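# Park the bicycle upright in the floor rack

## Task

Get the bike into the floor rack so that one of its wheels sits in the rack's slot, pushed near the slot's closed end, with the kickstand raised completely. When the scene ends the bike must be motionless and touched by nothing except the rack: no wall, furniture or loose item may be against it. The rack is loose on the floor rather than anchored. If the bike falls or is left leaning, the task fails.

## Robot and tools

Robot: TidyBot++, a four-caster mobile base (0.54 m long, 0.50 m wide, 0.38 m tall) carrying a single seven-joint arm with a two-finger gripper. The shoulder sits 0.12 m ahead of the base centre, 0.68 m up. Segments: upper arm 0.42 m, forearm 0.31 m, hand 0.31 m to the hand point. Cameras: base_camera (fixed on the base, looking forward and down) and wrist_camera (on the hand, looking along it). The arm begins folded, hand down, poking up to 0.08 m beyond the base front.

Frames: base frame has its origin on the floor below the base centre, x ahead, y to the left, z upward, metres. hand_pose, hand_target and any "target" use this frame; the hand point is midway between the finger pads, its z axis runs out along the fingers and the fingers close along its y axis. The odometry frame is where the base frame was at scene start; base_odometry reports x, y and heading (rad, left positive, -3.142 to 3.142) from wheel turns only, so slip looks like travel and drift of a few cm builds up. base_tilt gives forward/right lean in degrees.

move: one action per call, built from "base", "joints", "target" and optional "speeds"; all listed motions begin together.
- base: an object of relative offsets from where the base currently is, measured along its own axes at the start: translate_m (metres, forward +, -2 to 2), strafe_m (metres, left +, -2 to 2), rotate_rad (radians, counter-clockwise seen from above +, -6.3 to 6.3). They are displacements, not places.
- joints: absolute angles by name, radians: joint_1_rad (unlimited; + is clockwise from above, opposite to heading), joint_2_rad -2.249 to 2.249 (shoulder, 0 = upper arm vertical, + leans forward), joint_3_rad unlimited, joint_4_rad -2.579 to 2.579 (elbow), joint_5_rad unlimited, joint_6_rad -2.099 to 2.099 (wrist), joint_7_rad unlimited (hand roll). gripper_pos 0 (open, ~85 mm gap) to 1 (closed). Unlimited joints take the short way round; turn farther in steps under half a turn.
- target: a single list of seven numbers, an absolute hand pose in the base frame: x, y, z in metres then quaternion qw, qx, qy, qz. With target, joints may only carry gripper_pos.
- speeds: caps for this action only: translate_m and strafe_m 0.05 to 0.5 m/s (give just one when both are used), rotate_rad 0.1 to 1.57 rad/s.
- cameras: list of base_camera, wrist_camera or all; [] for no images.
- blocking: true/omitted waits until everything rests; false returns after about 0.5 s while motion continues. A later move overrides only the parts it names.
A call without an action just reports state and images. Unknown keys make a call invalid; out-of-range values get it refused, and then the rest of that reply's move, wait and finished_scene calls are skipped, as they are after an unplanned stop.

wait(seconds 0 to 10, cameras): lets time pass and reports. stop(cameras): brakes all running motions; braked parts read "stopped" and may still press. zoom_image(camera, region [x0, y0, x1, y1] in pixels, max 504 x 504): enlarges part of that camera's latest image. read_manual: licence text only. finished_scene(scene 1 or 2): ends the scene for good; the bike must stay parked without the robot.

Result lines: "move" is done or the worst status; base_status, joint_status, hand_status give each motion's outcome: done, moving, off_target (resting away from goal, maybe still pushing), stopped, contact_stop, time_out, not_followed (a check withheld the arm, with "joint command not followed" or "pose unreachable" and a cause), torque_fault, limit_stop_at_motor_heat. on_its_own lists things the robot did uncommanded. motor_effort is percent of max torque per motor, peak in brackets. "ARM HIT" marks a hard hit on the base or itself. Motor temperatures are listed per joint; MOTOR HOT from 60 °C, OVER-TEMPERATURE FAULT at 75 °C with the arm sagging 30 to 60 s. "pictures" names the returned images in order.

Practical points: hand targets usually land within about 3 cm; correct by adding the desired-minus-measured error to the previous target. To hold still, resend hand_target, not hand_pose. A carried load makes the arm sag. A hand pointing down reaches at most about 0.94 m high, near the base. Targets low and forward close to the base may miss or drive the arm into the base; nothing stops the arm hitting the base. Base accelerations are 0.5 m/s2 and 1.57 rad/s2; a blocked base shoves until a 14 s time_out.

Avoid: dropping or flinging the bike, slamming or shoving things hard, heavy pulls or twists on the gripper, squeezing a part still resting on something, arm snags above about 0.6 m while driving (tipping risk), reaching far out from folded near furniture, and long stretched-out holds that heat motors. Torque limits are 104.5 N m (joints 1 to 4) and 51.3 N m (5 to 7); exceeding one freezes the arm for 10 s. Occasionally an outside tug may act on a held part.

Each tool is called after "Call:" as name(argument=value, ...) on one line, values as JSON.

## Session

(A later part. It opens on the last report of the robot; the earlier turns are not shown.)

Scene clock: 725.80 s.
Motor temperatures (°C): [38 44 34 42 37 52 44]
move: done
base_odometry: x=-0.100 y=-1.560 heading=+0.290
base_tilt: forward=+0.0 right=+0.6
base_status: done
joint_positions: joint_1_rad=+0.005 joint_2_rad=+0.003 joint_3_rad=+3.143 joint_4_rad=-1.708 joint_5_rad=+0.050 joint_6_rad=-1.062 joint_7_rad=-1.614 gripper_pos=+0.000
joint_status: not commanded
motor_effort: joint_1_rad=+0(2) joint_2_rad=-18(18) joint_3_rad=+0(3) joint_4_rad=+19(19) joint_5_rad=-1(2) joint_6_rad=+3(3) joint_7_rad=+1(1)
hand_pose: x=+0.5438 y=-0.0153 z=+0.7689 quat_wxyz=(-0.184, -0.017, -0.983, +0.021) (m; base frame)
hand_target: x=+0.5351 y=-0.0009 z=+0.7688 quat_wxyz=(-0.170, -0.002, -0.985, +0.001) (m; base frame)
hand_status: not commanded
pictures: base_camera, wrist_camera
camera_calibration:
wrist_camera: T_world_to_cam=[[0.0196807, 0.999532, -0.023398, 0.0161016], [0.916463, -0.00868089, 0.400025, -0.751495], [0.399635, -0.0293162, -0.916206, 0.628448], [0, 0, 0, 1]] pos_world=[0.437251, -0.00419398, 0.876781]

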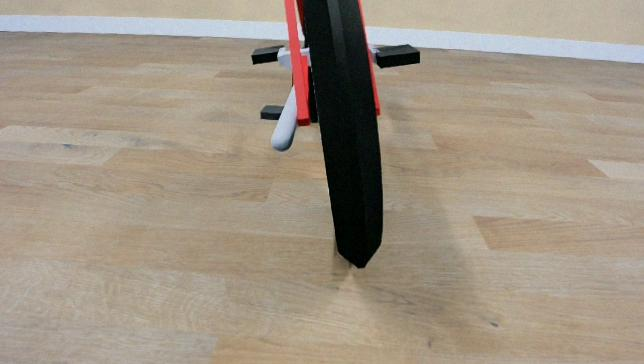

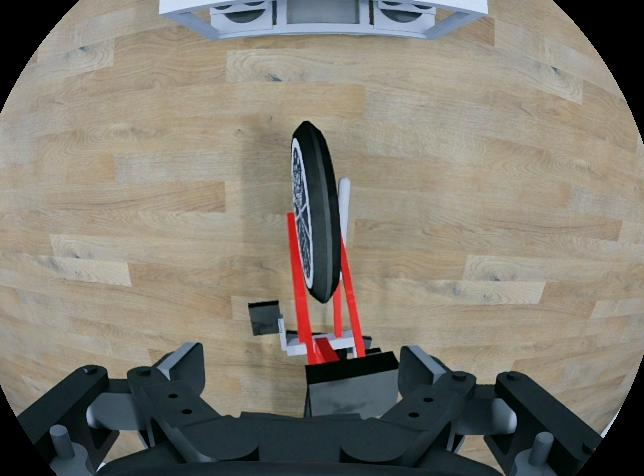

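Call:
move(base={"translate_m": 0.18, "rotate_rad": 0.05}, speeds={"translate_m": 0.2}, joints={"joint_2_rad": 0.15, "joint_4_rad": -1.55, "joint_6_rad": -1.1})

Call:
move(base={"translate_m": 0.05}, speeds={"translate_m": 0.05})

Scene clock: 727.63 s.
Motor temperatures (°C): [38 44 34 42 37 52 44]
move: done
base_odometry: x=+0.073 y=-1.509 heading=+0.340
base_tilt: forward=+0.0 right=+0.6
base_status: done
joint_positions: joint_1_rad=+0.002 joint_2_rad=+0.139 joint_3_rad=+3.143 joint_4_rad=-1.556 joint_5_rad=+0.050 joint_6_rad=-1.063 joint_7_rad=-1.614 gripper_pos=+0.000
joint_status: all done
motor_effort: joint_1_rad=+0(2) joint_2_rad=-23(27) joint_3_rad=+0(2) joint_4_rad=+18(21) joint_5_rad=-1(2) joint_6_rad=+3(5) joint_7_rad=+1(1)
hand_pose: x=+0.6056 y=-0.0138 z=+0.7710 quat_wxyz=(-0.191, -0.015, -0.981, +0.020) (m; base frame)
hand_target: x=+0.5980 y=-0.0011 z=+0.7640 quat_wxyz=(-0.170, -0.002, -0.985, +0.001) (m; base frame)
hand_status: not commanded
pictures: base_camera, wrist_camera
camera_calibration:
wrist_camera: T_world_to_cam=[[0.0163611, 0.999597, -0.0232001, 0.0153559], [0.911155, -0.00535052, 0.412029, -0.814908], [0.411739, -0.0278802, -0.910875, 0.594267], [0, 0, 0, 1]] pos_world=[0.497573, -0.00314163, 0.877425]

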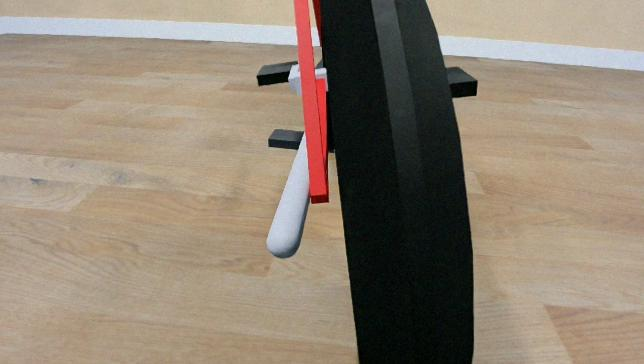

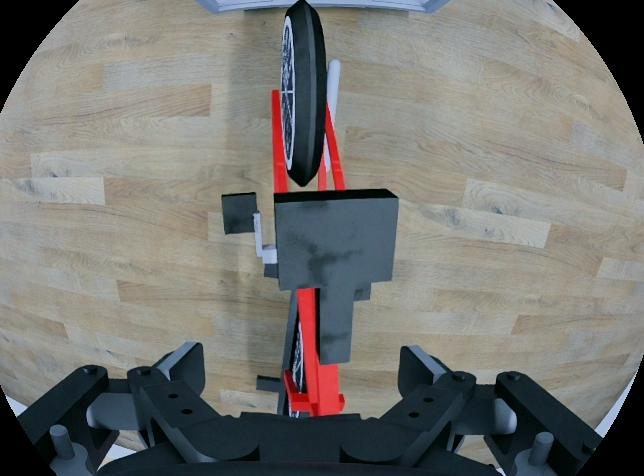

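Scene clock: 729.10 s.
Motor temperatures (°C): [38 44 34 42 37 52 44]
move: done
base_odometry: x=+0.120 y=-1.492 heading=+0.340
base_tilt: forward=+0.0 right=+0.6
base_status: done
joint_positions: joint_1_rad=+0.002 joint_2_rad=+0.140 joint_3_rad=+3.143 joint_4_rad=-1.556 joint_5_rad=+0.050 joint_6_rad=-1.064 joint_7_rad=-1.614 gripper_pos=+0.000
joint_status: not commanded
motor_effort: joint_1_rad=+0(1) joint_2_rad=-23(26) joint_3_rad=+0(1) joint_4_rad=+19(19) joint_5_rad=-1(2) joint_6_rad=+3(4) joint_7_rad=+0(1)
hand_pose: x=+0.6056 y=-0.0138 z=+0.7708 quat_wxyz=(-0.190, -0.015, -0.981, +0.020) (m; base frame)
hand_target: x=+0.5980 y=-0.0011 z=+0.7640 quat_wxyz=(-0.170, -0.002, -0.985, +0.001) (m; base frame)
hand_status: not commanded
pictures: base_camera, wrist_camera
camera_calibration:
wrist_camera: T_world_to_cam=[[0.0163532, 0.999597, -0.0232073, 0.0153615], [0.91135, -0.00535353, 0.411598, -0.814626], [0.411308, -0.0278809, -0.91107, 0.59448], [0, 0, 0, 1]] pos_world=[0.497643, -0.00314184, 0.877268]

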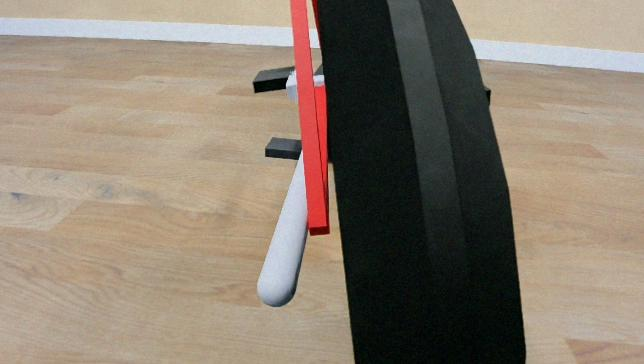

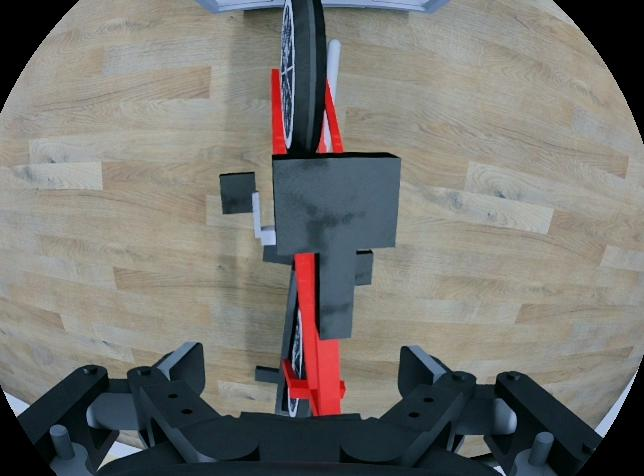

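Call:
move(base={"translate_m": 0.02}, speeds={"translate_m": 0.05})

Scene clock: 730.57 s.
Motor temperatures (°C): [38 44 34 42 37 52 44]
move: done
base_odometry: x=+0.138 y=-1.486 heading=+0.340
base_tilt: forward=+0.0 right=+0.6
base_status: done
joint_positions: joint_1_rad=+0.002 joint_2_rad=+0.140 joint_3_rad=+3.143 joint_4_rad=-1.556 joint_5_rad=+0.050 joint_6_rad=-1.064 joint_7_rad=-1.614 gripper_pos=+0.000
joint_status: not commanded
motor_effort: joint_1_rad=-1(1) joint_2_rad=-23(26) joint_3_rad=+0(1) joint_4_rad=+19(20) joint_5_rad=-1(2) joint_6_rad=+3(4) joint_7_rad=+1(1)
hand_pose: x=+0.6056 y=-0.0138 z=+0.7705 quat_wxyz=(-0.190, -0.015, -0.981, +0.020) (m; base frame)
hand_target: x=+0.5980 y=-0.0011 z=+0.7640 quat_wxyz=(-0.170, -0.002, -0.985, +0.001) (m; base frame)
hand_status: not commanded
pictures: base_camera, wrist_camera
camera_calibration:
wrist_camera: T_world_to_cam=[[0.0163444, 0.999597, -0.0232194, 0.01537], [0.911666, -0.00536203, 0.410896, -0.814171], [0.410606, -0.0278842, -0.911386, 0.594857], [0, 0, 0, 1]] pos_world=[0.497749, -0.00314229, 0.877041]

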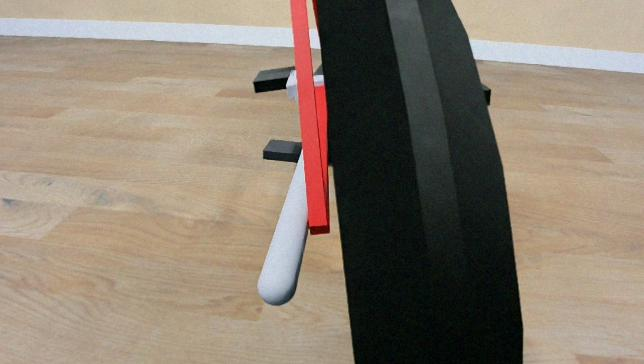

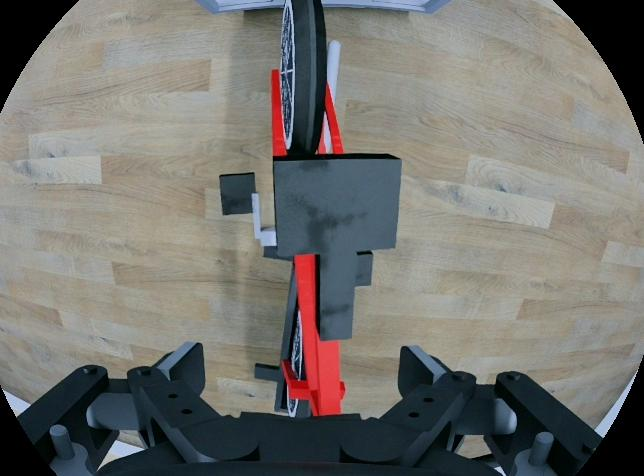

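Call:
move(base={"translate_m": 0.025}, speeds={"translate_m": 0.05})

Call:
move(base={"translate_m": 0.02}, speeds={"translate_m": 0.05})

Scene clock: 731.63 s.
Motor temperatures (°C): [38 44 34 42 37 52 44]
move: done
base_odometry: x=+0.161 y=-1.478 heading=+0.340
base_tilt: forward=+0.0 right=+0.6
base_status: done
joint_positions: joint_1_rad=+0.002 joint_2_rad=+0.141 joint_3_rad=+3.143 joint_4_rad=-1.556 joint_5_rad=+0.050 joint_6_rad=-1.064 joint_7_rad=-1.614 gripper_pos=+0.000
joint_status: not commanded
motor_effort: joint_1_rad=+0(2) joint_2_rad=-23(26) joint_3_rad=+0(1) joint_4_rad=+18(20) joint_5_rad=-1(2) joint_6_rad=+3(4) joint_7_rad=+1(1)
hand_pose: x=+0.6057 y=-0.0138 z=+0.7703 quat_wxyz=(-0.190, -0.015, -0.982, +0.020) (m; base frame)
hand_target: x=+0.5980 y=-0.0011 z=+0.7640 quat_wxyz=(-0.170, -0.002, -0.985, +0.001) (m; base frame)
hand_status: not commanded
pictures: base_camera, wrist_camera
camera_calibration:
wrist_camera: T_world_to_cam=[[0.0163388, 0.999597, -0.0232273, 0.0153753], [0.911873, -0.00536767, 0.410437, -0.81388], [0.410147, -0.0278864, -0.911593, 0.595099], [0, 0, 0, 1]] pos_world=[0.497826, -0.00314261, 0.876892]

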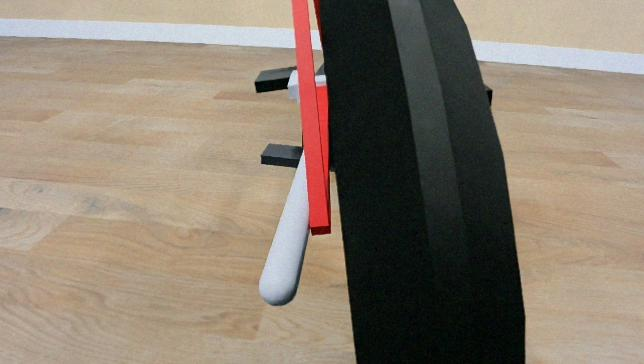

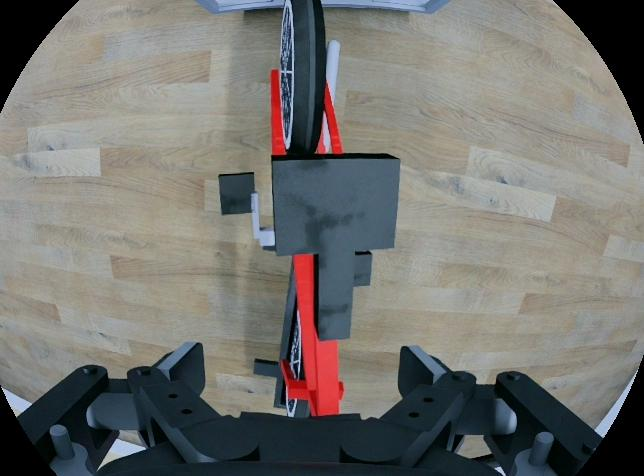

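Scene clock: 732.43 s.
Motor temperatures (°C): [38 44 34 42 37 52 44]
move: done
base_odometry: x=+0.180 y=-1.471 heading=+0.340
base_tilt: forward=+0.0 right=+0.6
base_status: done
joint_positions: joint_1_rad=+0.002 joint_2_rad=+0.141 joint_3_rad=+3.143 joint_4_rad=-1.556 joint_5_rad=+0.050 joint_6_rad=-1.064 joint_7_rad=-1.614 gripper_pos=+0.000
joint_status: not commanded
motor_effort: joint_1_rad=-1(1) joint_2_rad=-23(26) joint_3_rad=+0(1) joint_4_rad=+18(20) joint_5_rad=-2(2) joint_6_rad=+3(4) joint_7_rad=+1(1)
hand_pose: x=+0.6057 y=-0.0138 z=+0.7700 quat_wxyz=(-0.189, -0.015, -0.982, +0.020) (m; base frame)
hand_target: x=+0.5980 y=-0.0011 z=+0.7640 quat_wxyz=(-0.170, -0.002, -0.985, +0.001) (m; base frame)
hand_status: not commanded
pictures: base_camera, wrist_camera
camera_calibration:
wrist_camera: T_world_to_cam=[[0.0163324, 0.999597, -0.0232357, 0.0153813], [0.912092, -0.00537336, 0.409951, -0.813561], [0.409661, -0.0278886, -0.911812, 0.595359], [0, 0, 0, 1]] pos_world=[0.497896, -0.0031429, 0.876733]

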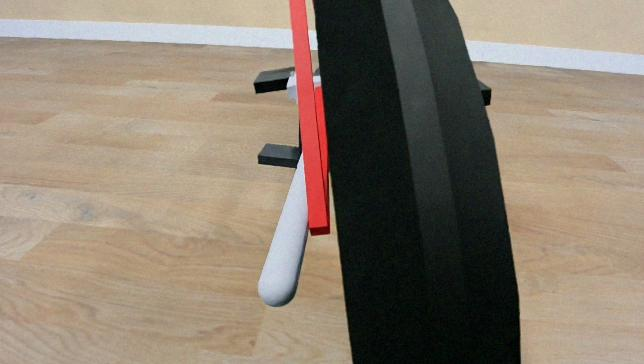

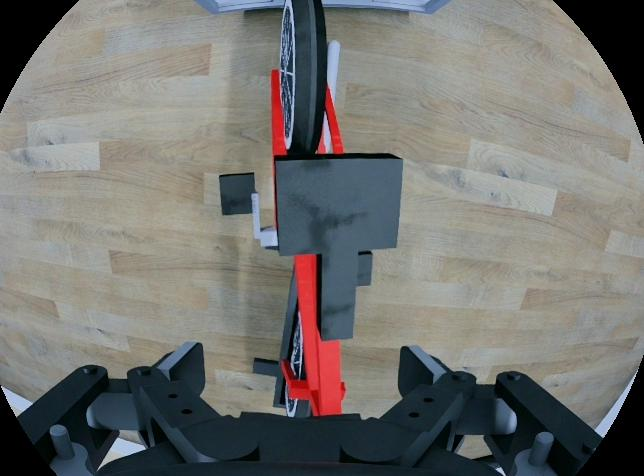

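Call:
zoom_image(camera="wrist_camera", region=[180, 220, 460, 420])

Call:
move(base={"translate_m": 0.02}, speeds={"translate_m": 0.05}, cameras=["wrist_camera"])

Call:
zoom_image(camera="wrist_camera", region=[180, 220, 460, 420])

Scaled by 1.800.

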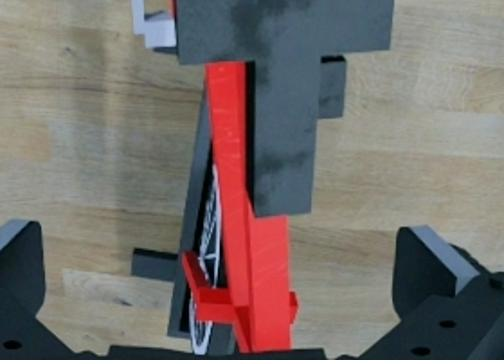

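Scene clock: 733.47 s.
Motor temperatures (°C): [38 44 34 42 37 52 44]
move: done
base_odometry: x=+0.198 y=-1.465 heading=+0.340
base_tilt: forward=+0.0 right=+0.6
base_status: done
joint_positions: joint_1_rad=+0.002 joint_2_rad=+0.141 joint_3_rad=+3.143 joint_4_rad=-1.556 joint_5_rad=+0.050 joint_6_rad=-1.064 joint_7_rad=-1.614 gripper_pos=+0.000
joint_status: not commanded
motor_effort: joint_1_rad=+0(1) joint_2_rad=-23(26) joint_3_rad=+0(1) joint_4_rad=+19(20) joint_5_rad=-2(2) joint_6_rad=+3(4) joint_7_rad=+1(1)
hand_pose: x=+0.6057 y=-0.0138 z=+0.7699 quat_wxyz=(-0.189, -0.015, -0.982, +0.020) (m; base frame)
hand_target: x=+0.5980 y=-0.0011 z=+0.7640 quat_wxyz=(-0.170, -0.002, -0.985, +0.001) (m; base frame)
hand_status: not commanded
pictures: wrist_camera
camera_calibration:
wrist_camera: T_world_to_cam=[[0.0163312, 0.999596, -0.0232431, 0.0153858], [0.912275, -0.00538163, 0.409543, -0.813281], [0.409253, -0.0278924, -0.911994, 0.595616], [0, 0, 0, 1]] pos_world=[0.497927, -0.00314321, 0.87663]

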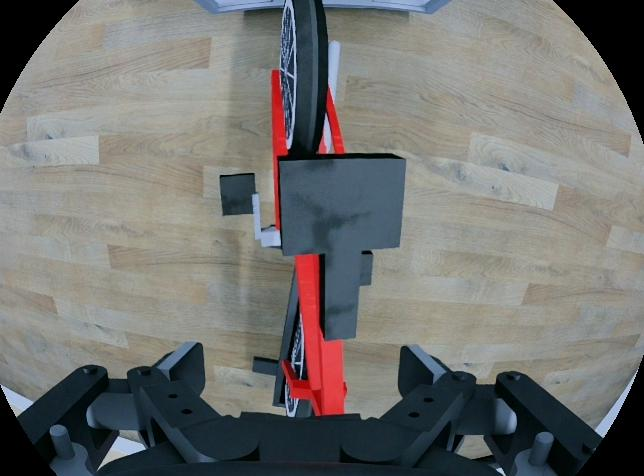

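Scaled by 1.800.

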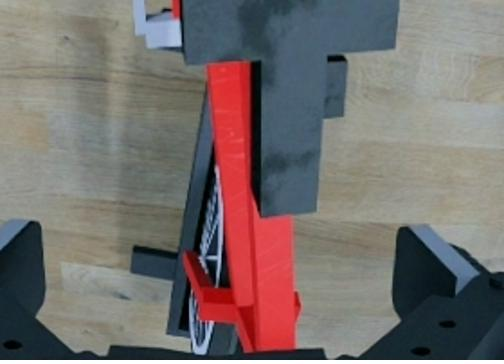

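Call:
move(base={"translate_m": -0.35}, speeds={"translate_m": 0.3})

Scene clock: 743.37 s.
Motor temperatures (°C): [38 44 34 42 37 52 44]
move: done
base_odometry: x=-0.132 y=-1.582 heading=+0.340
base_tilt: forward=+0.0 right=+0.6
base_status: done
joint_positions: joint_1_rad=+0.002 joint_2_rad=+0.144 joint_3_rad=+3.143 joint_4_rad=-1.556 joint_5_rad=+0.050 joint_6_rad=-1.064 joint_7_rad=-1.614 gripper_pos=+0.000
joint_status: not commanded
motor_effort: joint_1_rad=+0(2) joint_2_rad=-23(28) joint_3_rad=+0(2) joint_4_rad=+18(19) joint_5_rad=+0(2) joint_6_rad=+3(4) joint_7_rad=+1(1)
hand_pose: x=+0.6059 y=-0.0139 z=+0.7687 quat_wxyz=(-0.188, -0.015, -0.982, +0.020) (m; base frame)
hand_target: x=+0.5980 y=-0.0011 z=+0.7640 quat_wxyz=(-0.170, -0.002, -0.985, +0.001) (m; base frame)
hand_status: not commanded
pictures: base_camera, wrist_camera
camera_calibration:
wrist_camera: T_world_to_cam=[[0.0166231, 0.999597, -0.0229949, 0.0150542], [0.91337, -0.00582444, 0.40709, -0.811818], [0.406792, -0.0277699, -0.913099, 0.596728], [0, 0, 0, 1]] pos_world=[0.498496, -0.00320545, 0.8757]

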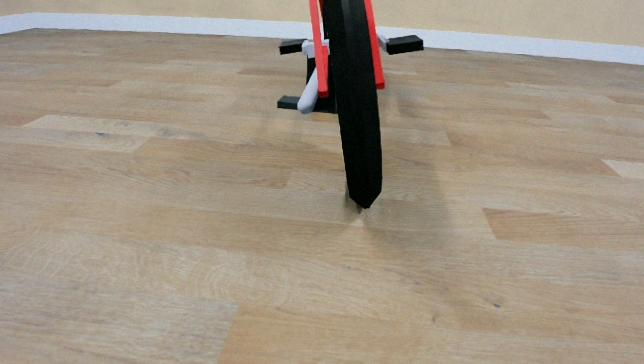

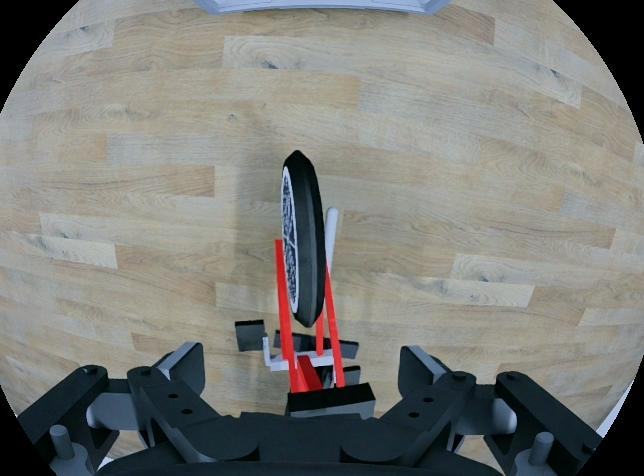

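Call:
move(base={"translate_m": 0.1, "strafe_m": 0.7, "rotate_rad": -0.4}, cameras=["wrist_camera"])

Scene clock: 746.30 s.
Motor temperatures (°C): [38 44 34 42 37 52 44]
move: done
base_odometry: x=-0.271 y=-0.888 heading=-0.061
base_tilt: forward=+0.0 right=+0.6
base_status: done
joint_positions: joint_1_rad=+0.007 joint_2_rad=+0.144 joint_3_rad=+3.151 joint_4_rad=-1.556 joint_5_rad=+0.050 joint_6_rad=-1.064 joint_7_rad=-1.614 gripper_pos=+0.000
joint_status: not commanded
motor_effort: joint_1_rad=+0(5) joint_2_rad=-23(25) joint_3_rad=+0(4) joint_4_rad=+19(19) joint_5_rad=+0(3) joint_6_rad=+3(3) joint_7_rad=+1(1)
hand_pose: x=+0.6058 y=-0.0198 z=+0.7687 quat_wxyz=(-0.188, -0.021, -0.982, +0.022) (m; base frame)
hand_target: x=+0.5980 y=-0.0011 z=+0.7640 quat_wxyz=(-0.170, -0.002, -0.985, +0.001) (m; base frame)
hand_status: not commanded
pictures: wrist_camera
camera_calibration:
wrist_camera: T_world_to_cam=[[0.028795, 0.999296, -0.0240505, 0.0143236], [0.913235, -0.0165173, 0.407097, -0.811881], [0.406414, -0.0336861, -0.913068, 0.596706], [0, 0, 0, 1]] pos_world=[0.498516, -0.00762294, 0.875692]

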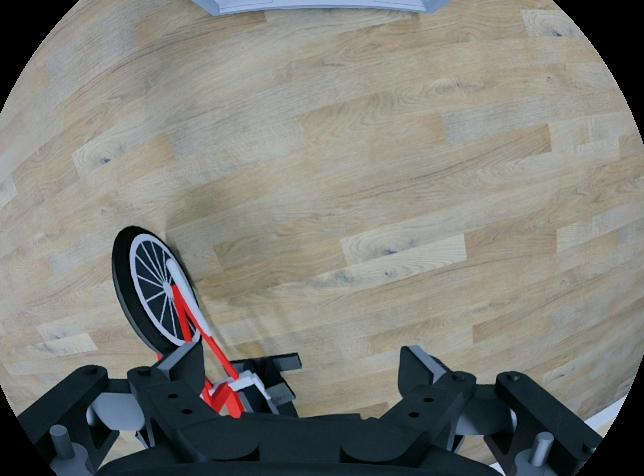

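Call:
move(base={"strafe_m": 0.6, "translate_m": 0.5}, joints={"joint_2_rad": -0.3, "joint_4_rad": -2.2, "joint_6_rad": -1.0}, cameras=[])

Call:
move(base={"translate_m": 0.48, "rotate_rad": -1.2})

Scene clock: 749.07 s.
Motor temperatures (°C): [38 44 34 42 37 52 44]
move: done
base_odometry: x=+0.265 y=-0.320 heading=-0.061
base_tilt: forward=+0.0 right=+0.6
base_status: done
joint_positions: joint_1_rad=+0.007 joint_2_rad=-0.276 joint_3_rad=+3.151 joint_4_rad=-2.187 joint_5_rad=+0.050 joint_6_rad=-1.039 joint_7_rad=-1.614 gripper_pos=+0.000
joint_status: all done
motor_effort: joint_1_rad=+0(3) joint_2_rad=-6(24) joint_3_rad=+0(2) joint_4_rad=+17(19) joint_5_rad=-1(2) joint_6_rad=+2(4) joint_7_rad=+1(1)
hand_pose: x=+0.3600 y=-0.0157 z=+0.6765 quat_wxyz=(-0.096, -0.019, -0.995, +0.020) (m; base frame)
hand_target: x=+0.3667 y=+0.0001 z=+0.6799 quat_wxyz=(-0.121, -0.002, -0.993, +0.000) (m; base frame)
hand_status: not commanded
pictures: none
No camera images: "cameras" was empty.

Scene clock: 751.47 s.
Motor temperatures (°C): [38 44 34 42 37 52 44]
move: done
base_odometry: x=+0.744 y=-0.349 heading=-1.262
base_tilt: forward=+0.0 right=+0.6
base_status: done
joint_positions: joint_1_rad=+0.007 joint_2_rad=-0.283 joint_3_rad=+3.151 joint_4_rad=-2.190 joint_5_rad=+0.050 joint_6_rad=-1.037 joint_7_rad=-1.614 gripper_pos=+0.000
joint_status: not commanded
motor_effort: joint_1_rad=+0(1) joint_2_rad=-5(6) joint_3_rad=+0(1) joint_4_rad=+17(18) joint_5_rad=-1(3) joint_6_rad=+2(2) joint_7_rad=+0(1)
hand_pose: x=+0.3595 y=-0.0157 z=+0.6774 quat_wxyz=(-0.099, -0.019, -0.995, +0.020) (m; base frame)
hand_target: x=+0.3667 y=+0.0001 z=+0.6799 quat_wxyz=(-0.121, -0.002, -0.993, +0.000) (m; base frame)
hand_status: not commanded
pictures: base_camera, wrist_camera
camera_calibration:
wrist_camera: T_world_to_cam=[[0.0229755, 0.999499, -0.0217543, 0.0157282], [0.971114, -0.0171429, 0.237999, -0.455998], [0.237507, -0.026594, -0.971022, 0.713726], [0, 0, 0, 1]] pos_world=[0.272949, -0.00455661, 0.801913]

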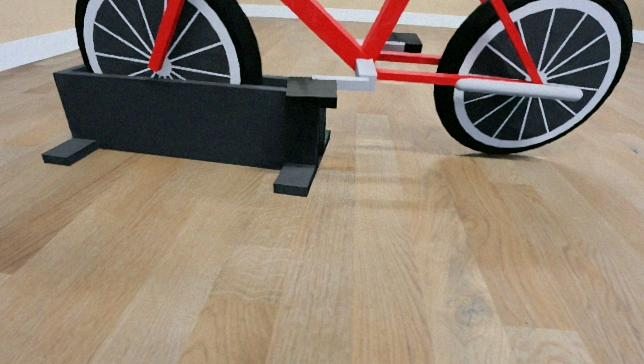

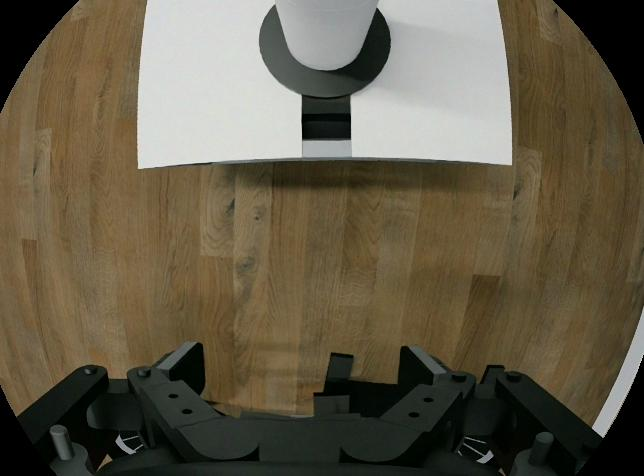

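Call:
move(joints={"joint_2_rad": 0.0, "joint_4_rad": -1.7, "joint_6_rad": -1.1, "joint_1_rad": 0.35}, cameras=["wrist_camera"])

Call:
zoom_image(camera="base_camera", region=[30, 30, 280, 210])

Scene clock: 753.30 s.
Motor temperatures (°C): [38 43 34 42 37 52 44]
move: done
base_odometry: x=+0.744 y=-0.349 heading=-1.262
base_tilt: forward=+0.0 right=+0.6
base_status: not commanded
joint_positions: joint_1_rad=+0.332 joint_2_rad=-0.022 joint_3_rad=+3.151 joint_4_rad=-1.711 joint_5_rad=+0.050 joint_6_rad=-1.054 joint_7_rad=-1.614 gripper_pos=+0.000
joint_status: all done
motor_effort: joint_1_rad=+0(1) joint_2_rad=-17(18) joint_3_rad=+0(1) joint_4_rad=+19(19) joint_5_rad=+0(2) joint_6_rad=+3(3) joint_7_rad=+1(1)
hand_pose: x=+0.5143 y=-0.1531 z=+0.7788 quat_wxyz=(-0.192, -0.179, -0.963, +0.053) (m; base frame)
hand_target: x=+0.5096 y=-0.1435 z=+0.7688 quat_wxyz=(-0.167, -0.174, -0.970, +0.030) (m; base frame)
hand_status: not commanded
pictures: wrist_camera
camera_calibration:
wrist_camera: T_world_to_cam=[[0.3464, 0.937823, -0.0222385, -0.0237212], [0.851819, -0.304526, 0.426226, -0.76208], [0.392952, -0.166588, -0.904343, 0.618452], [0, 0, 0, 1]] pos_world=[0.414349, -0.1068, 0.883584]

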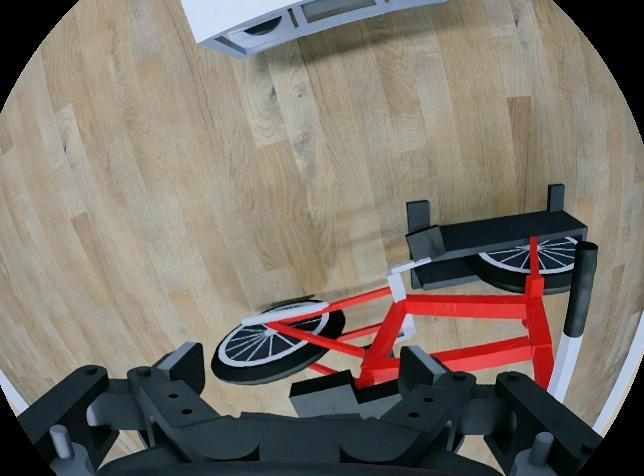

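This scene's latest camera images include none from base_camera. They are from: wrist_camera. base_camera's image comes with the result of a call that names it in "cameras".

Call:
zoom_image(camera="wrist_camera", region=[400, 170, 644, 320])

Call:
move(joints={"joint_1_rad": 0.9})

Call:
zoom_image(camera="base_camera", region=[30, 30, 280, 210])

Call:
zoom_image(camera="wrist_camera", region=[380, 100, 644, 320])

Scaled by 2.066.

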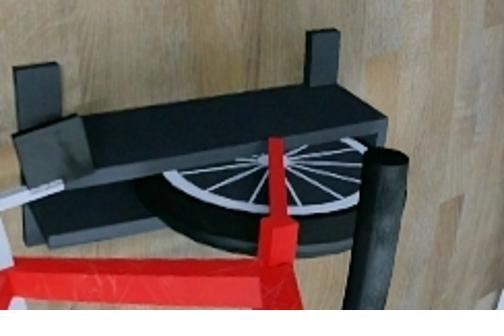

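Scene clock: 755.23 s.
Motor temperatures (°C): [38 43 34 42 37 52 44]
move: done
base_odometry: x=+0.744 y=-0.349 heading=-1.262
base_tilt: forward=+0.0 right=+0.6
base_status: not commanded
joint_positions: joint_1_rad=+0.882 joint_2_rad=-0.022 joint_3_rad=+3.151 joint_4_rad=-1.711 joint_5_rad=+0.050 joint_6_rad=-1.054 joint_7_rad=-1.614 gripper_pos=+0.000
joint_status: all done
motor_effort: joint_1_rad=+0(2) joint_2_rad=-17(18) joint_3_rad=+0(1) joint_4_rad=+19(19) joint_5_rad=-1(2) joint_6_rad=+3(4) joint_7_rad=+1(1)
hand_pose: x=+0.3758 y=-0.3374 z=+0.7789 quat_wxyz=(-0.171, -0.434, -0.878, +0.103) (m; base frame)
hand_target: x=+0.3769 y=-0.3265 z=+0.7688 quat_wxyz=(-0.153, -0.431, -0.886, +0.074) (m; base frame)
hand_status: not commanded
pictures: base_camera, wrist_camera
camera_calibration:
wrist_camera: T_world_to_cam=[[0.78596, 0.617877, -0.022237, -0.076031], [0.566467, -0.70522, 0.426357, -0.728279], [0.247754, -0.347696, -0.904282, 0.63568], [0, 0, 0, 1]] pos_world=[0.31481, -0.245595, 0.88365]

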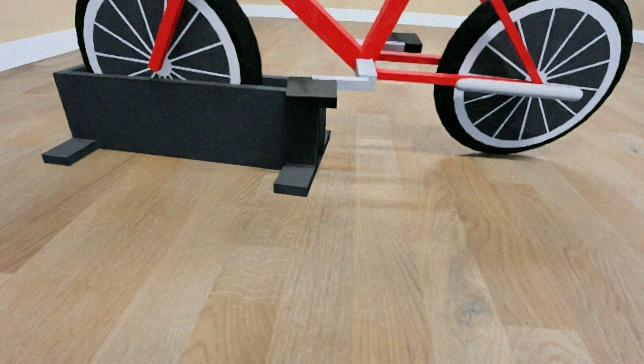

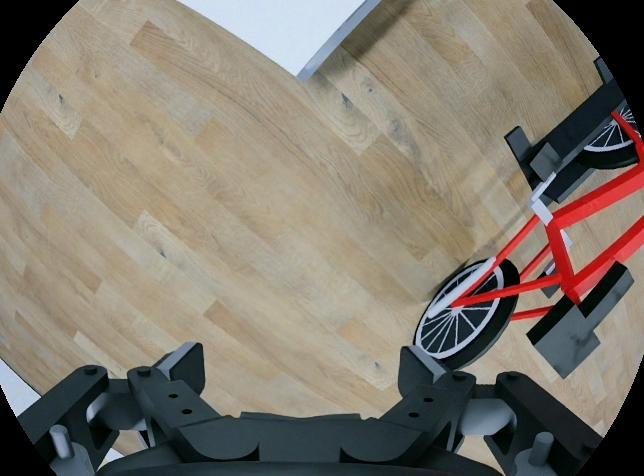

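Scaled by 2.016.

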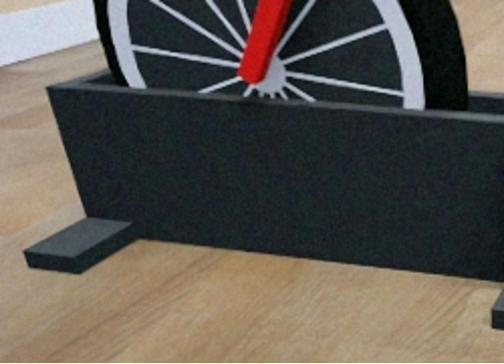

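Scaled by 1.909.

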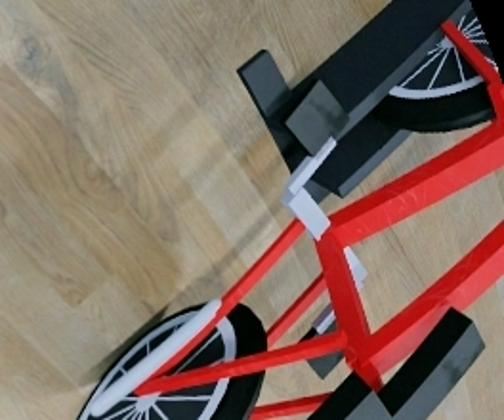

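Call:
move(joints={"joint_1_rad": -0.45}, cameras=["wrist_camera"])

Call:
zoom_image(camera="wrist_camera", region=[240, 200, 500, 420])

Scene clock: 758.00 s.
Motor temperatures (°C): [38 43 34 42 37 52 44]
move: done
base_odometry: x=+0.744 y=-0.349 heading=-1.262
base_tilt: forward=+0.0 right=+0.6
base_status: not commanded
joint_positions: joint_1_rad=-0.432 joint_2_rad=-0.022 joint_3_rad=+3.151 joint_4_rad=-1.710 joint_5_rad=+0.050 joint_6_rad=-1.054 joint_7_rad=-1.614 gripper_pos=+0.000
joint_status: all done
motor_effort: joint_1_rad=+0(2) joint_2_rad=-17(18) joint_3_rad=+0(2) joint_4_rad=+19(19) joint_5_rad=-1(3) joint_6_rad=+3(3) joint_7_rad=+0(1)
hand_pose: x=+0.5106 y=+0.1631 z=+0.7792 quat_wxyz=(-0.198, +0.193, -0.961, -0.023) (m; base frame)
hand_target: x=+0.4941 y=+0.1802 z=+0.7688 quat_wxyz=(-0.166, +0.218, -0.961, -0.037) (m; base frame)
hand_status: not commanded
pictures: wrist_camera
camera_calibration:
wrist_camera: T_world_to_cam=[[-0.398739, 0.916795, -0.0222316, 0.0649411], [0.825459, 0.369365, 0.426833, -0.759659], [0.39953, 0.151844, -0.904057, 0.617382], [0, 0, 0, 1]] pos_world=[0.406299, 0.127308, 0.88384]

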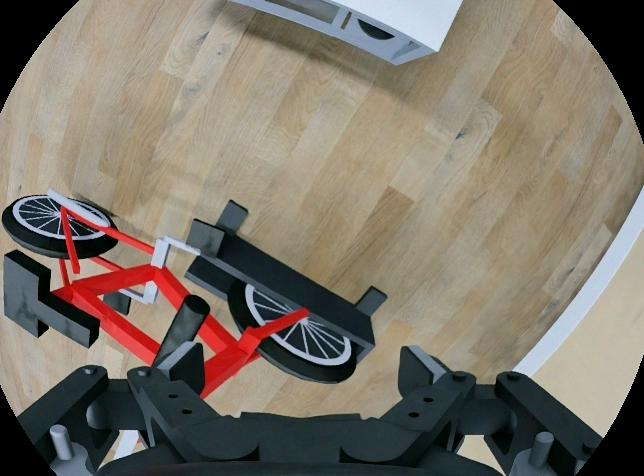

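Scaled by 1.938.

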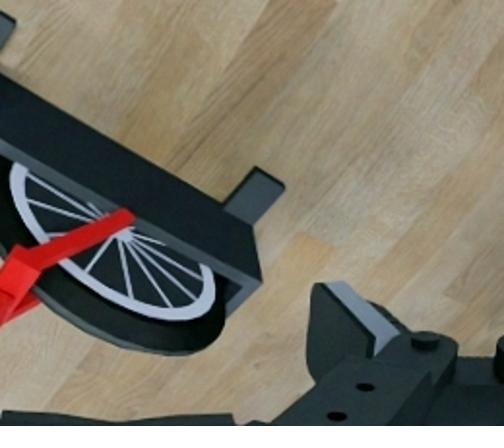

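Call:
zoom_image(camera="wrist_camera", region=[320, 290, 400, 390])

Call:
wait(seconds=0.1, cameras=["base_camera"])

Call:
zoom_image(camera="base_camera", region=[40, 40, 140, 120])

Scaled by 5.040.

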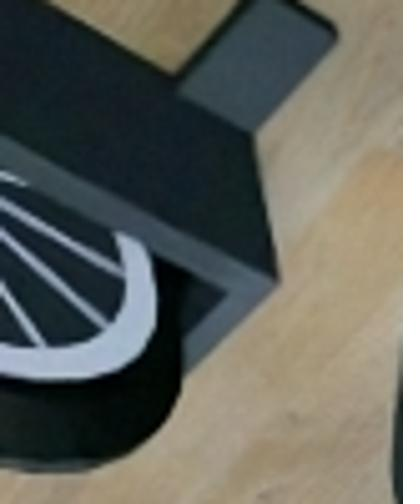

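Scene clock: 758.53 s.
Motor temperatures (°C): [38 43 34 42 37 51 44]
base_odometry: x=+0.744 y=-0.349 heading=-1.262
base_tilt: forward=+0.0 right=+0.6
base_status: not commanded
joint_positions: joint_1_rad=-0.432 joint_2_rad=-0.022 joint_3_rad=+3.151 joint_4_rad=-1.710 joint_5_rad=+0.050 joint_6_rad=-1.054 joint_7_rad=-1.614 gripper_pos=+0.000
joint_status: all done
motor_effort: joint_1_rad=+0(2) joint_2_rad=-17(18) joint_3_rad=+0(2) joint_4_rad=+19(19) joint_5_rad=-2(3) joint_6_rad=+3(3) joint_7_rad=+1(1)
hand_pose: x=+0.5106 y=+0.1631 z=+0.7792 quat_wxyz=(-0.198, +0.193, -0.961, -0.023) (m; base frame)
hand_target: x=+0.4941 y=+0.1802 z=+0.7688 quat_wxyz=(-0.166, +0.218, -0.961, -0.037) (m; base frame)
hand_status: not commanded
wait: 0.10 s; at rest from the start
pictures: base_camera

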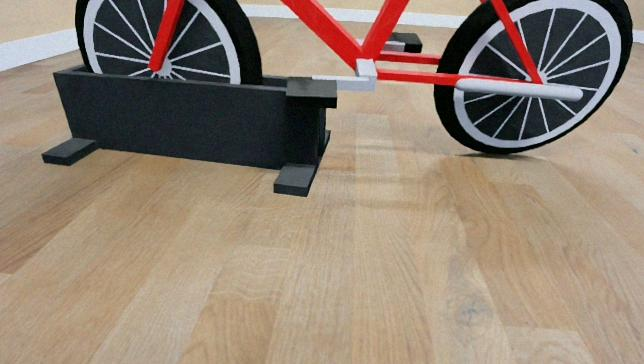

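Scaled by 5.040.

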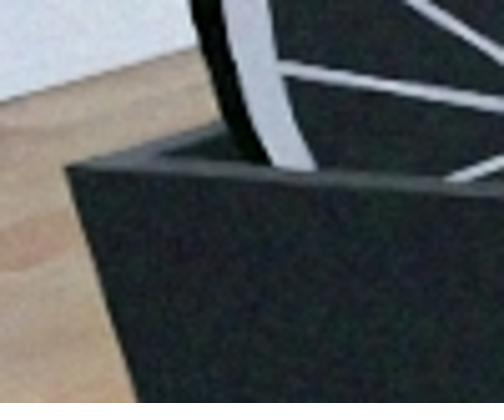

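Call:
move(base={"strafe_m": 0.3}, joints={"joint_1_rad": 0.0})

Scene clock: 761.10 s.
Motor temperatures (°C): [38 43 34 42 37 51 44]
move: done
base_odometry: x=+1.030 y=-0.258 heading=-1.262
base_tilt: forward=+0.0 right=+0.6
base_status: done
joint_positions: joint_1_rad=-0.017 joint_2_rad=-0.022 joint_3_rad=+3.151 joint_4_rad=-1.710 joint_5_rad=+0.050 joint_6_rad=-1.055 joint_7_rad=-1.614 gripper_pos=+0.000
joint_status: all done
motor_effort: joint_1_rad=+0(3) joint_2_rad=-17(18) joint_3_rad=+0(2) joint_4_rad=+19(19) joint_5_rad=-1(2) joint_6_rad=+4(4) joint_7_rad=+1(1)
hand_pose: x=+0.5429 y=-0.0086 z=+0.7789 quat_wxyz=(-0.198, -0.009, -0.980, +0.018) (m; base frame)
hand_target: x=+0.5351 y=-0.0009 z=+0.7688 quat_wxyz=(-0.170, -0.002, -0.985, +0.001) (m; base frame)
hand_status: not commanded
pictures: base_camera, wrist_camera
camera_calibration:
wrist_camera: T_world_to_cam=[[0.0046718, 0.999741, -0.0222564, 0.0169508], [0.904855, 0.00524831, 0.425688, -0.768136], [0.425694, -0.0221275, -0.904596, 0.615052], [0, 0, 0, 1]] pos_world=[0.433148, 0.000694545, 0.883737]

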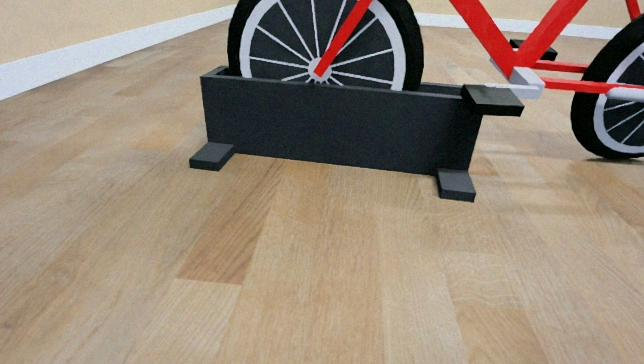

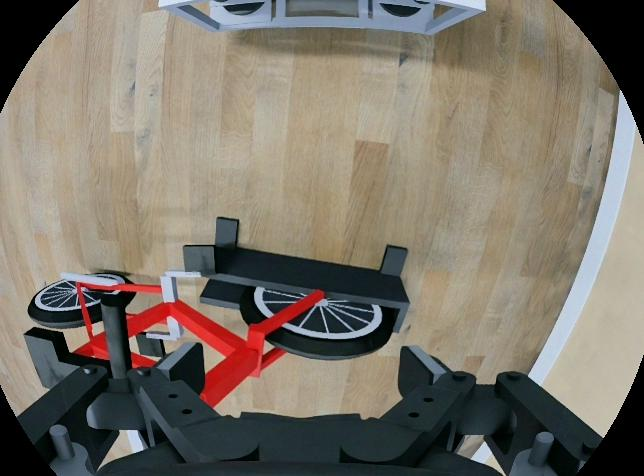

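Call:
move(base={"strafe_m": 0.2})

Call:
zoom_image(camera="base_camera", region=[240, 0, 480, 160])

Call:
zoom_image(camera="wrist_camera", region=[180, 220, 380, 370])

Scene clock: 762.77 s.
Motor temperatures (°C): [38 43 34 42 37 51 44]
move: done
base_odometry: x=+1.220 y=-0.197 heading=-1.263
base_tilt: forward=-0.1 right=+0.6
base_status: done
joint_positions: joint_1_rad=-0.012 joint_2_rad=-0.022 joint_3_rad=+3.148 joint_4_rad=-1.710 joint_5_rad=+0.050 joint_6_rad=-1.055 joint_7_rad=-1.614 gripper_pos=+0.000
joint_status: not commanded
motor_effort: joint_1_rad=+0(2) joint_2_rad=-17(18) joint_3_rad=+0(2) joint_4_rad=+19(19) joint_5_rad=-1(2) joint_6_rad=+3(4) joint_7_rad=+0(1)
hand_pose: x=+0.5428 y=-0.0097 z=+0.7789 quat_wxyz=(-0.198, -0.011, -0.980, +0.019) (m; base frame)
hand_target: x=+0.5351 y=-0.0009 z=+0.7688 quat_wxyz=(-0.170, -0.002, -0.985, +0.001) (m; base frame)
hand_status: not commanded
pictures: base_camera, wrist_camera
camera_calibration:
wrist_camera: T_world_to_cam=[[0.00741774, 0.999726, -0.0221908, 0.0165293], [0.904891, 0.00273369, 0.425635, -0.768077], [0.425579, -0.0232375, -0.904623, 0.615097], [0, 0, 0, 1]] pos_world=[0.433131, -0.000131708, 0.883718]

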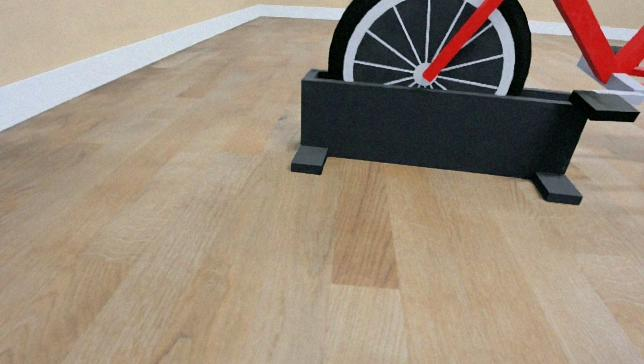

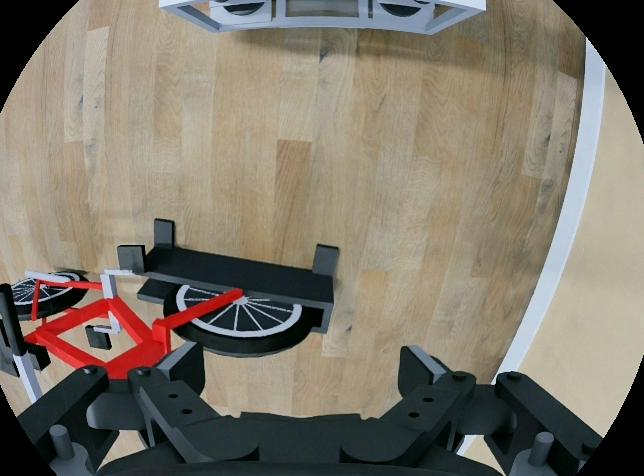

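Scaled by 2.100.

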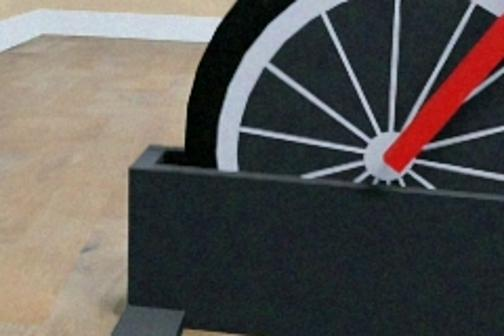

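Scaled by 2.520.

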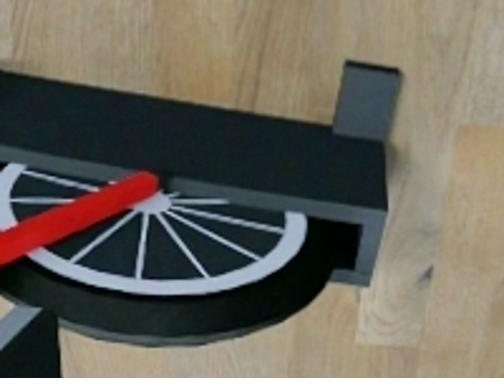

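Call:
move(joints={"joint_2_rad": -0.3, "joint_4_rad": -2.2, "joint_6_rad": -1.0}, cameras=[])

Call:
move(base={"translate_m": 0.272, "strafe_m": 0.68, "rotate_rad": -1.78})

Scene clock: 765.60 s.
Motor temperatures (°C): [38 43 34 42 37 51 44]
move: done
base_odometry: x=+1.220 y=-0.197 heading=-1.263
base_tilt: forward=+0.0 right=+0.6
base_status: not commanded
joint_positions: joint_1_rad=-0.012 joint_2_rad=-0.277 joint_3_rad=+3.148 joint_4_rad=-2.188 joint_5_rad=+0.050 joint_6_rad=-1.041 joint_7_rad=-1.614 gripper_pos=+0.000
joint_status: all done
motor_effort: joint_1_rad=+0(0) joint_2_rad=-5(17) joint_3_rad=+0(1) joint_4_rad=+17(19) joint_5_rad=+0(2) joint_6_rad=+1(4) joint_7_rad=+1(1)
hand_pose: x=+0.3592 y=-0.0106 z=+0.6763 quat_wxyz=(-0.095, -0.008, -0.995, +0.019) (m; base frame)
hand_target: x=+0.3667 y=+0.0001 z=+0.6799 quat_wxyz=(-0.121, -0.002, -0.993, +0.000) (m; base frame)
hand_status: not commanded
pictures: none
No camera images: "cameras" was empty.

Scene clock: 771.27 s.
Motor temperatures (°C): [38 43 34 42 37 51 44]
move: time_out
base_odometry: x=+1.845 y=-0.241 heading=-2.995
base_tilt: forward=+0.0 right=+0.6
base_status: translate_m time_out (by the wheels' count: +0.232 of +0.272); strafe_m time_out (by the wheels' count: +0.582 of +0.680); rotate_rad time_out (by the wheels' count: -1.732 of -1.780)
joint_positions: joint_1_rad=-0.007 joint_2_rad=-0.303 joint_3_rad=+3.147 joint_4_rad=-2.199 joint_5_rad=+0.044 joint_6_rad=-1.029 joint_7_rad=-1.613 gripper_pos=+0.000
joint_status: not commanded
motor_effort: joint_1_rad=+0(7) joint_2_rad=-5(20) joint_3_rad=+1(8) joint_4_rad=+17(28) joint_5_rad=-1(6) joint_6_rad=+2(8) joint_7_rad=+1(1)
hand_pose: x=+0.3581 y=-0.0101 z=+0.6791 quat_wxyz=(-0.108, -0.011, -0.994, +0.017) (m; base frame)
hand_target: x=+0.3667 y=+0.0001 z=+0.6799 quat_wxyz=(-0.121, -0.002, -0.993, +0.000) (m; base frame)
hand_status: not commanded
pictures: base_camera, wrist_camera
camera_calibration:
wrist_camera: T_world_to_cam=[[0.00704609, 0.999821, -0.0175399, 0.0130468], [0.966889, -0.00233724, 0.255188, -0.464964], [0.255101, -0.0187572, -0.966732, 0.706723], [0, 0, 0, 1]] pos_world=[0.269191, -0.000875027, 0.802094]

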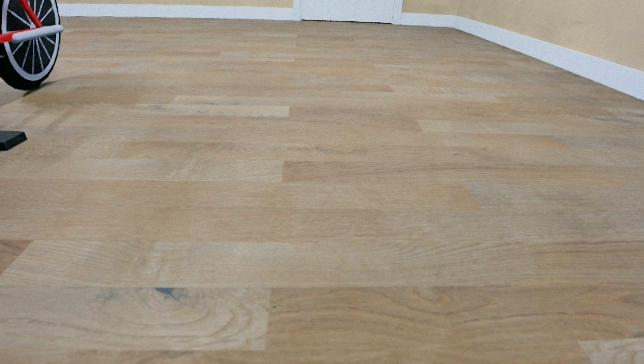

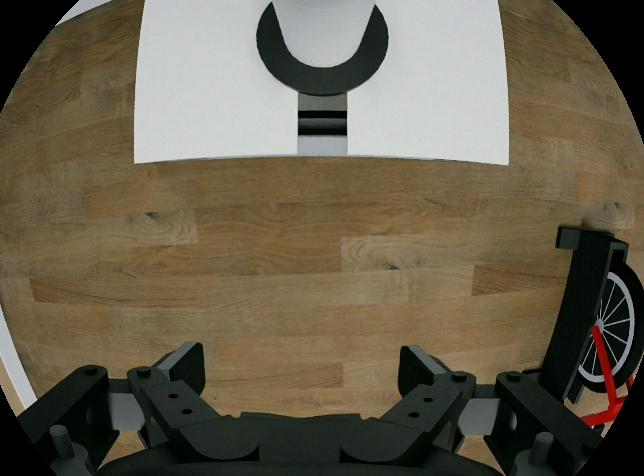

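Call:
move(base={"translate_m": 0.03}, cameras=[])

Call:
move(base={"strafe_m": 0.5}, speeds={"strafe_m": 0.2})

Scene clock: 772.47 s.
Motor temperatures (°C): [38 43 34 42 37 51 44]
move: done
base_odometry: x=+1.816 y=-0.246 heading=-2.995
base_tilt: forward=+0.0 right=+0.6
base_status: done
joint_positions: joint_1_rad=-0.007 joint_2_rad=-0.301 joint_3_rad=+3.147 joint_4_rad=-2.199 joint_5_rad=+0.044 joint_6_rad=-1.029 joint_7_rad=-1.613 gripper_pos=+0.000
joint_status: not commanded
motor_effort: joint_1_rad=+0(0) joint_2_rad=-5(7) joint_3_rad=+0(1) joint_4_rad=+17(18) joint_5_rad=+0(2) joint_6_rad=+2(2) joint_7_rad=+1(1)
hand_pose: x=+0.3583 y=-0.0101 z=+0.6787 quat_wxyz=(-0.108, -0.011, -0.994, +0.017) (m; base frame)
hand_target: x=+0.3667 y=+0.0001 z=+0.6799 quat_wxyz=(-0.121, -0.002, -0.993, +0.000) (m; base frame)
hand_status: not commanded
pictures: none
No camera images: "cameras" was empty.

Scene clock: 775.73 s.
Motor temperatures (°C): [38 43 34 42 37 51 44]
move: done
base_odometry: x=+1.889 y=-0.740 heading=-2.995
base_tilt: forward=+0.0 right=+0.6
base_status: done
joint_positions: joint_1_rad=-0.007 joint_2_rad=-0.301 joint_3_rad=+3.147 joint_4_rad=-2.199 joint_5_rad=+0.044 joint_6_rad=-1.029 joint_7_rad=-1.613 gripper_pos=+0.000
joint_status: not commanded
motor_effort: joint_1_rad=+0(1) joint_2_rad=-5(6) joint_3_rad=+0(1) joint_4_rad=+17(18) joint_5_rad=-1(2) joint_6_rad=+2(2) joint_7_rad=+1(1)
hand_pose: x=+0.3583 y=-0.0101 z=+0.6787 quat_wxyz=(-0.108, -0.011, -0.994, +0.017) (m; base frame)
hand_target: x=+0.3667 y=+0.0001 z=+0.6799 quat_wxyz=(-0.121, -0.002, -0.993, +0.000) (m; base frame)
hand_status: not commanded
pictures: base_camera, wrist_camera
camera_calibration:
wrist_camera: T_world_to_cam=[[0.00700338, 0.999821, -0.017556, 0.0130615], [0.967259, -0.00231912, 0.253781, -0.464179], [0.253694, -0.0187585, -0.967102, 0.70704], [0, 0, 0, 1]] pos_world=[0.269518, -0.000872657, 0.801809]

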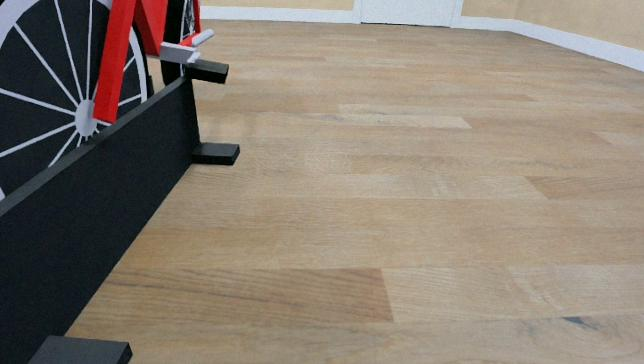

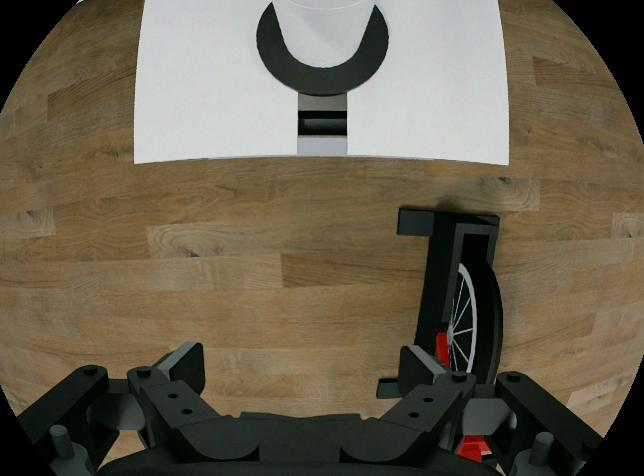

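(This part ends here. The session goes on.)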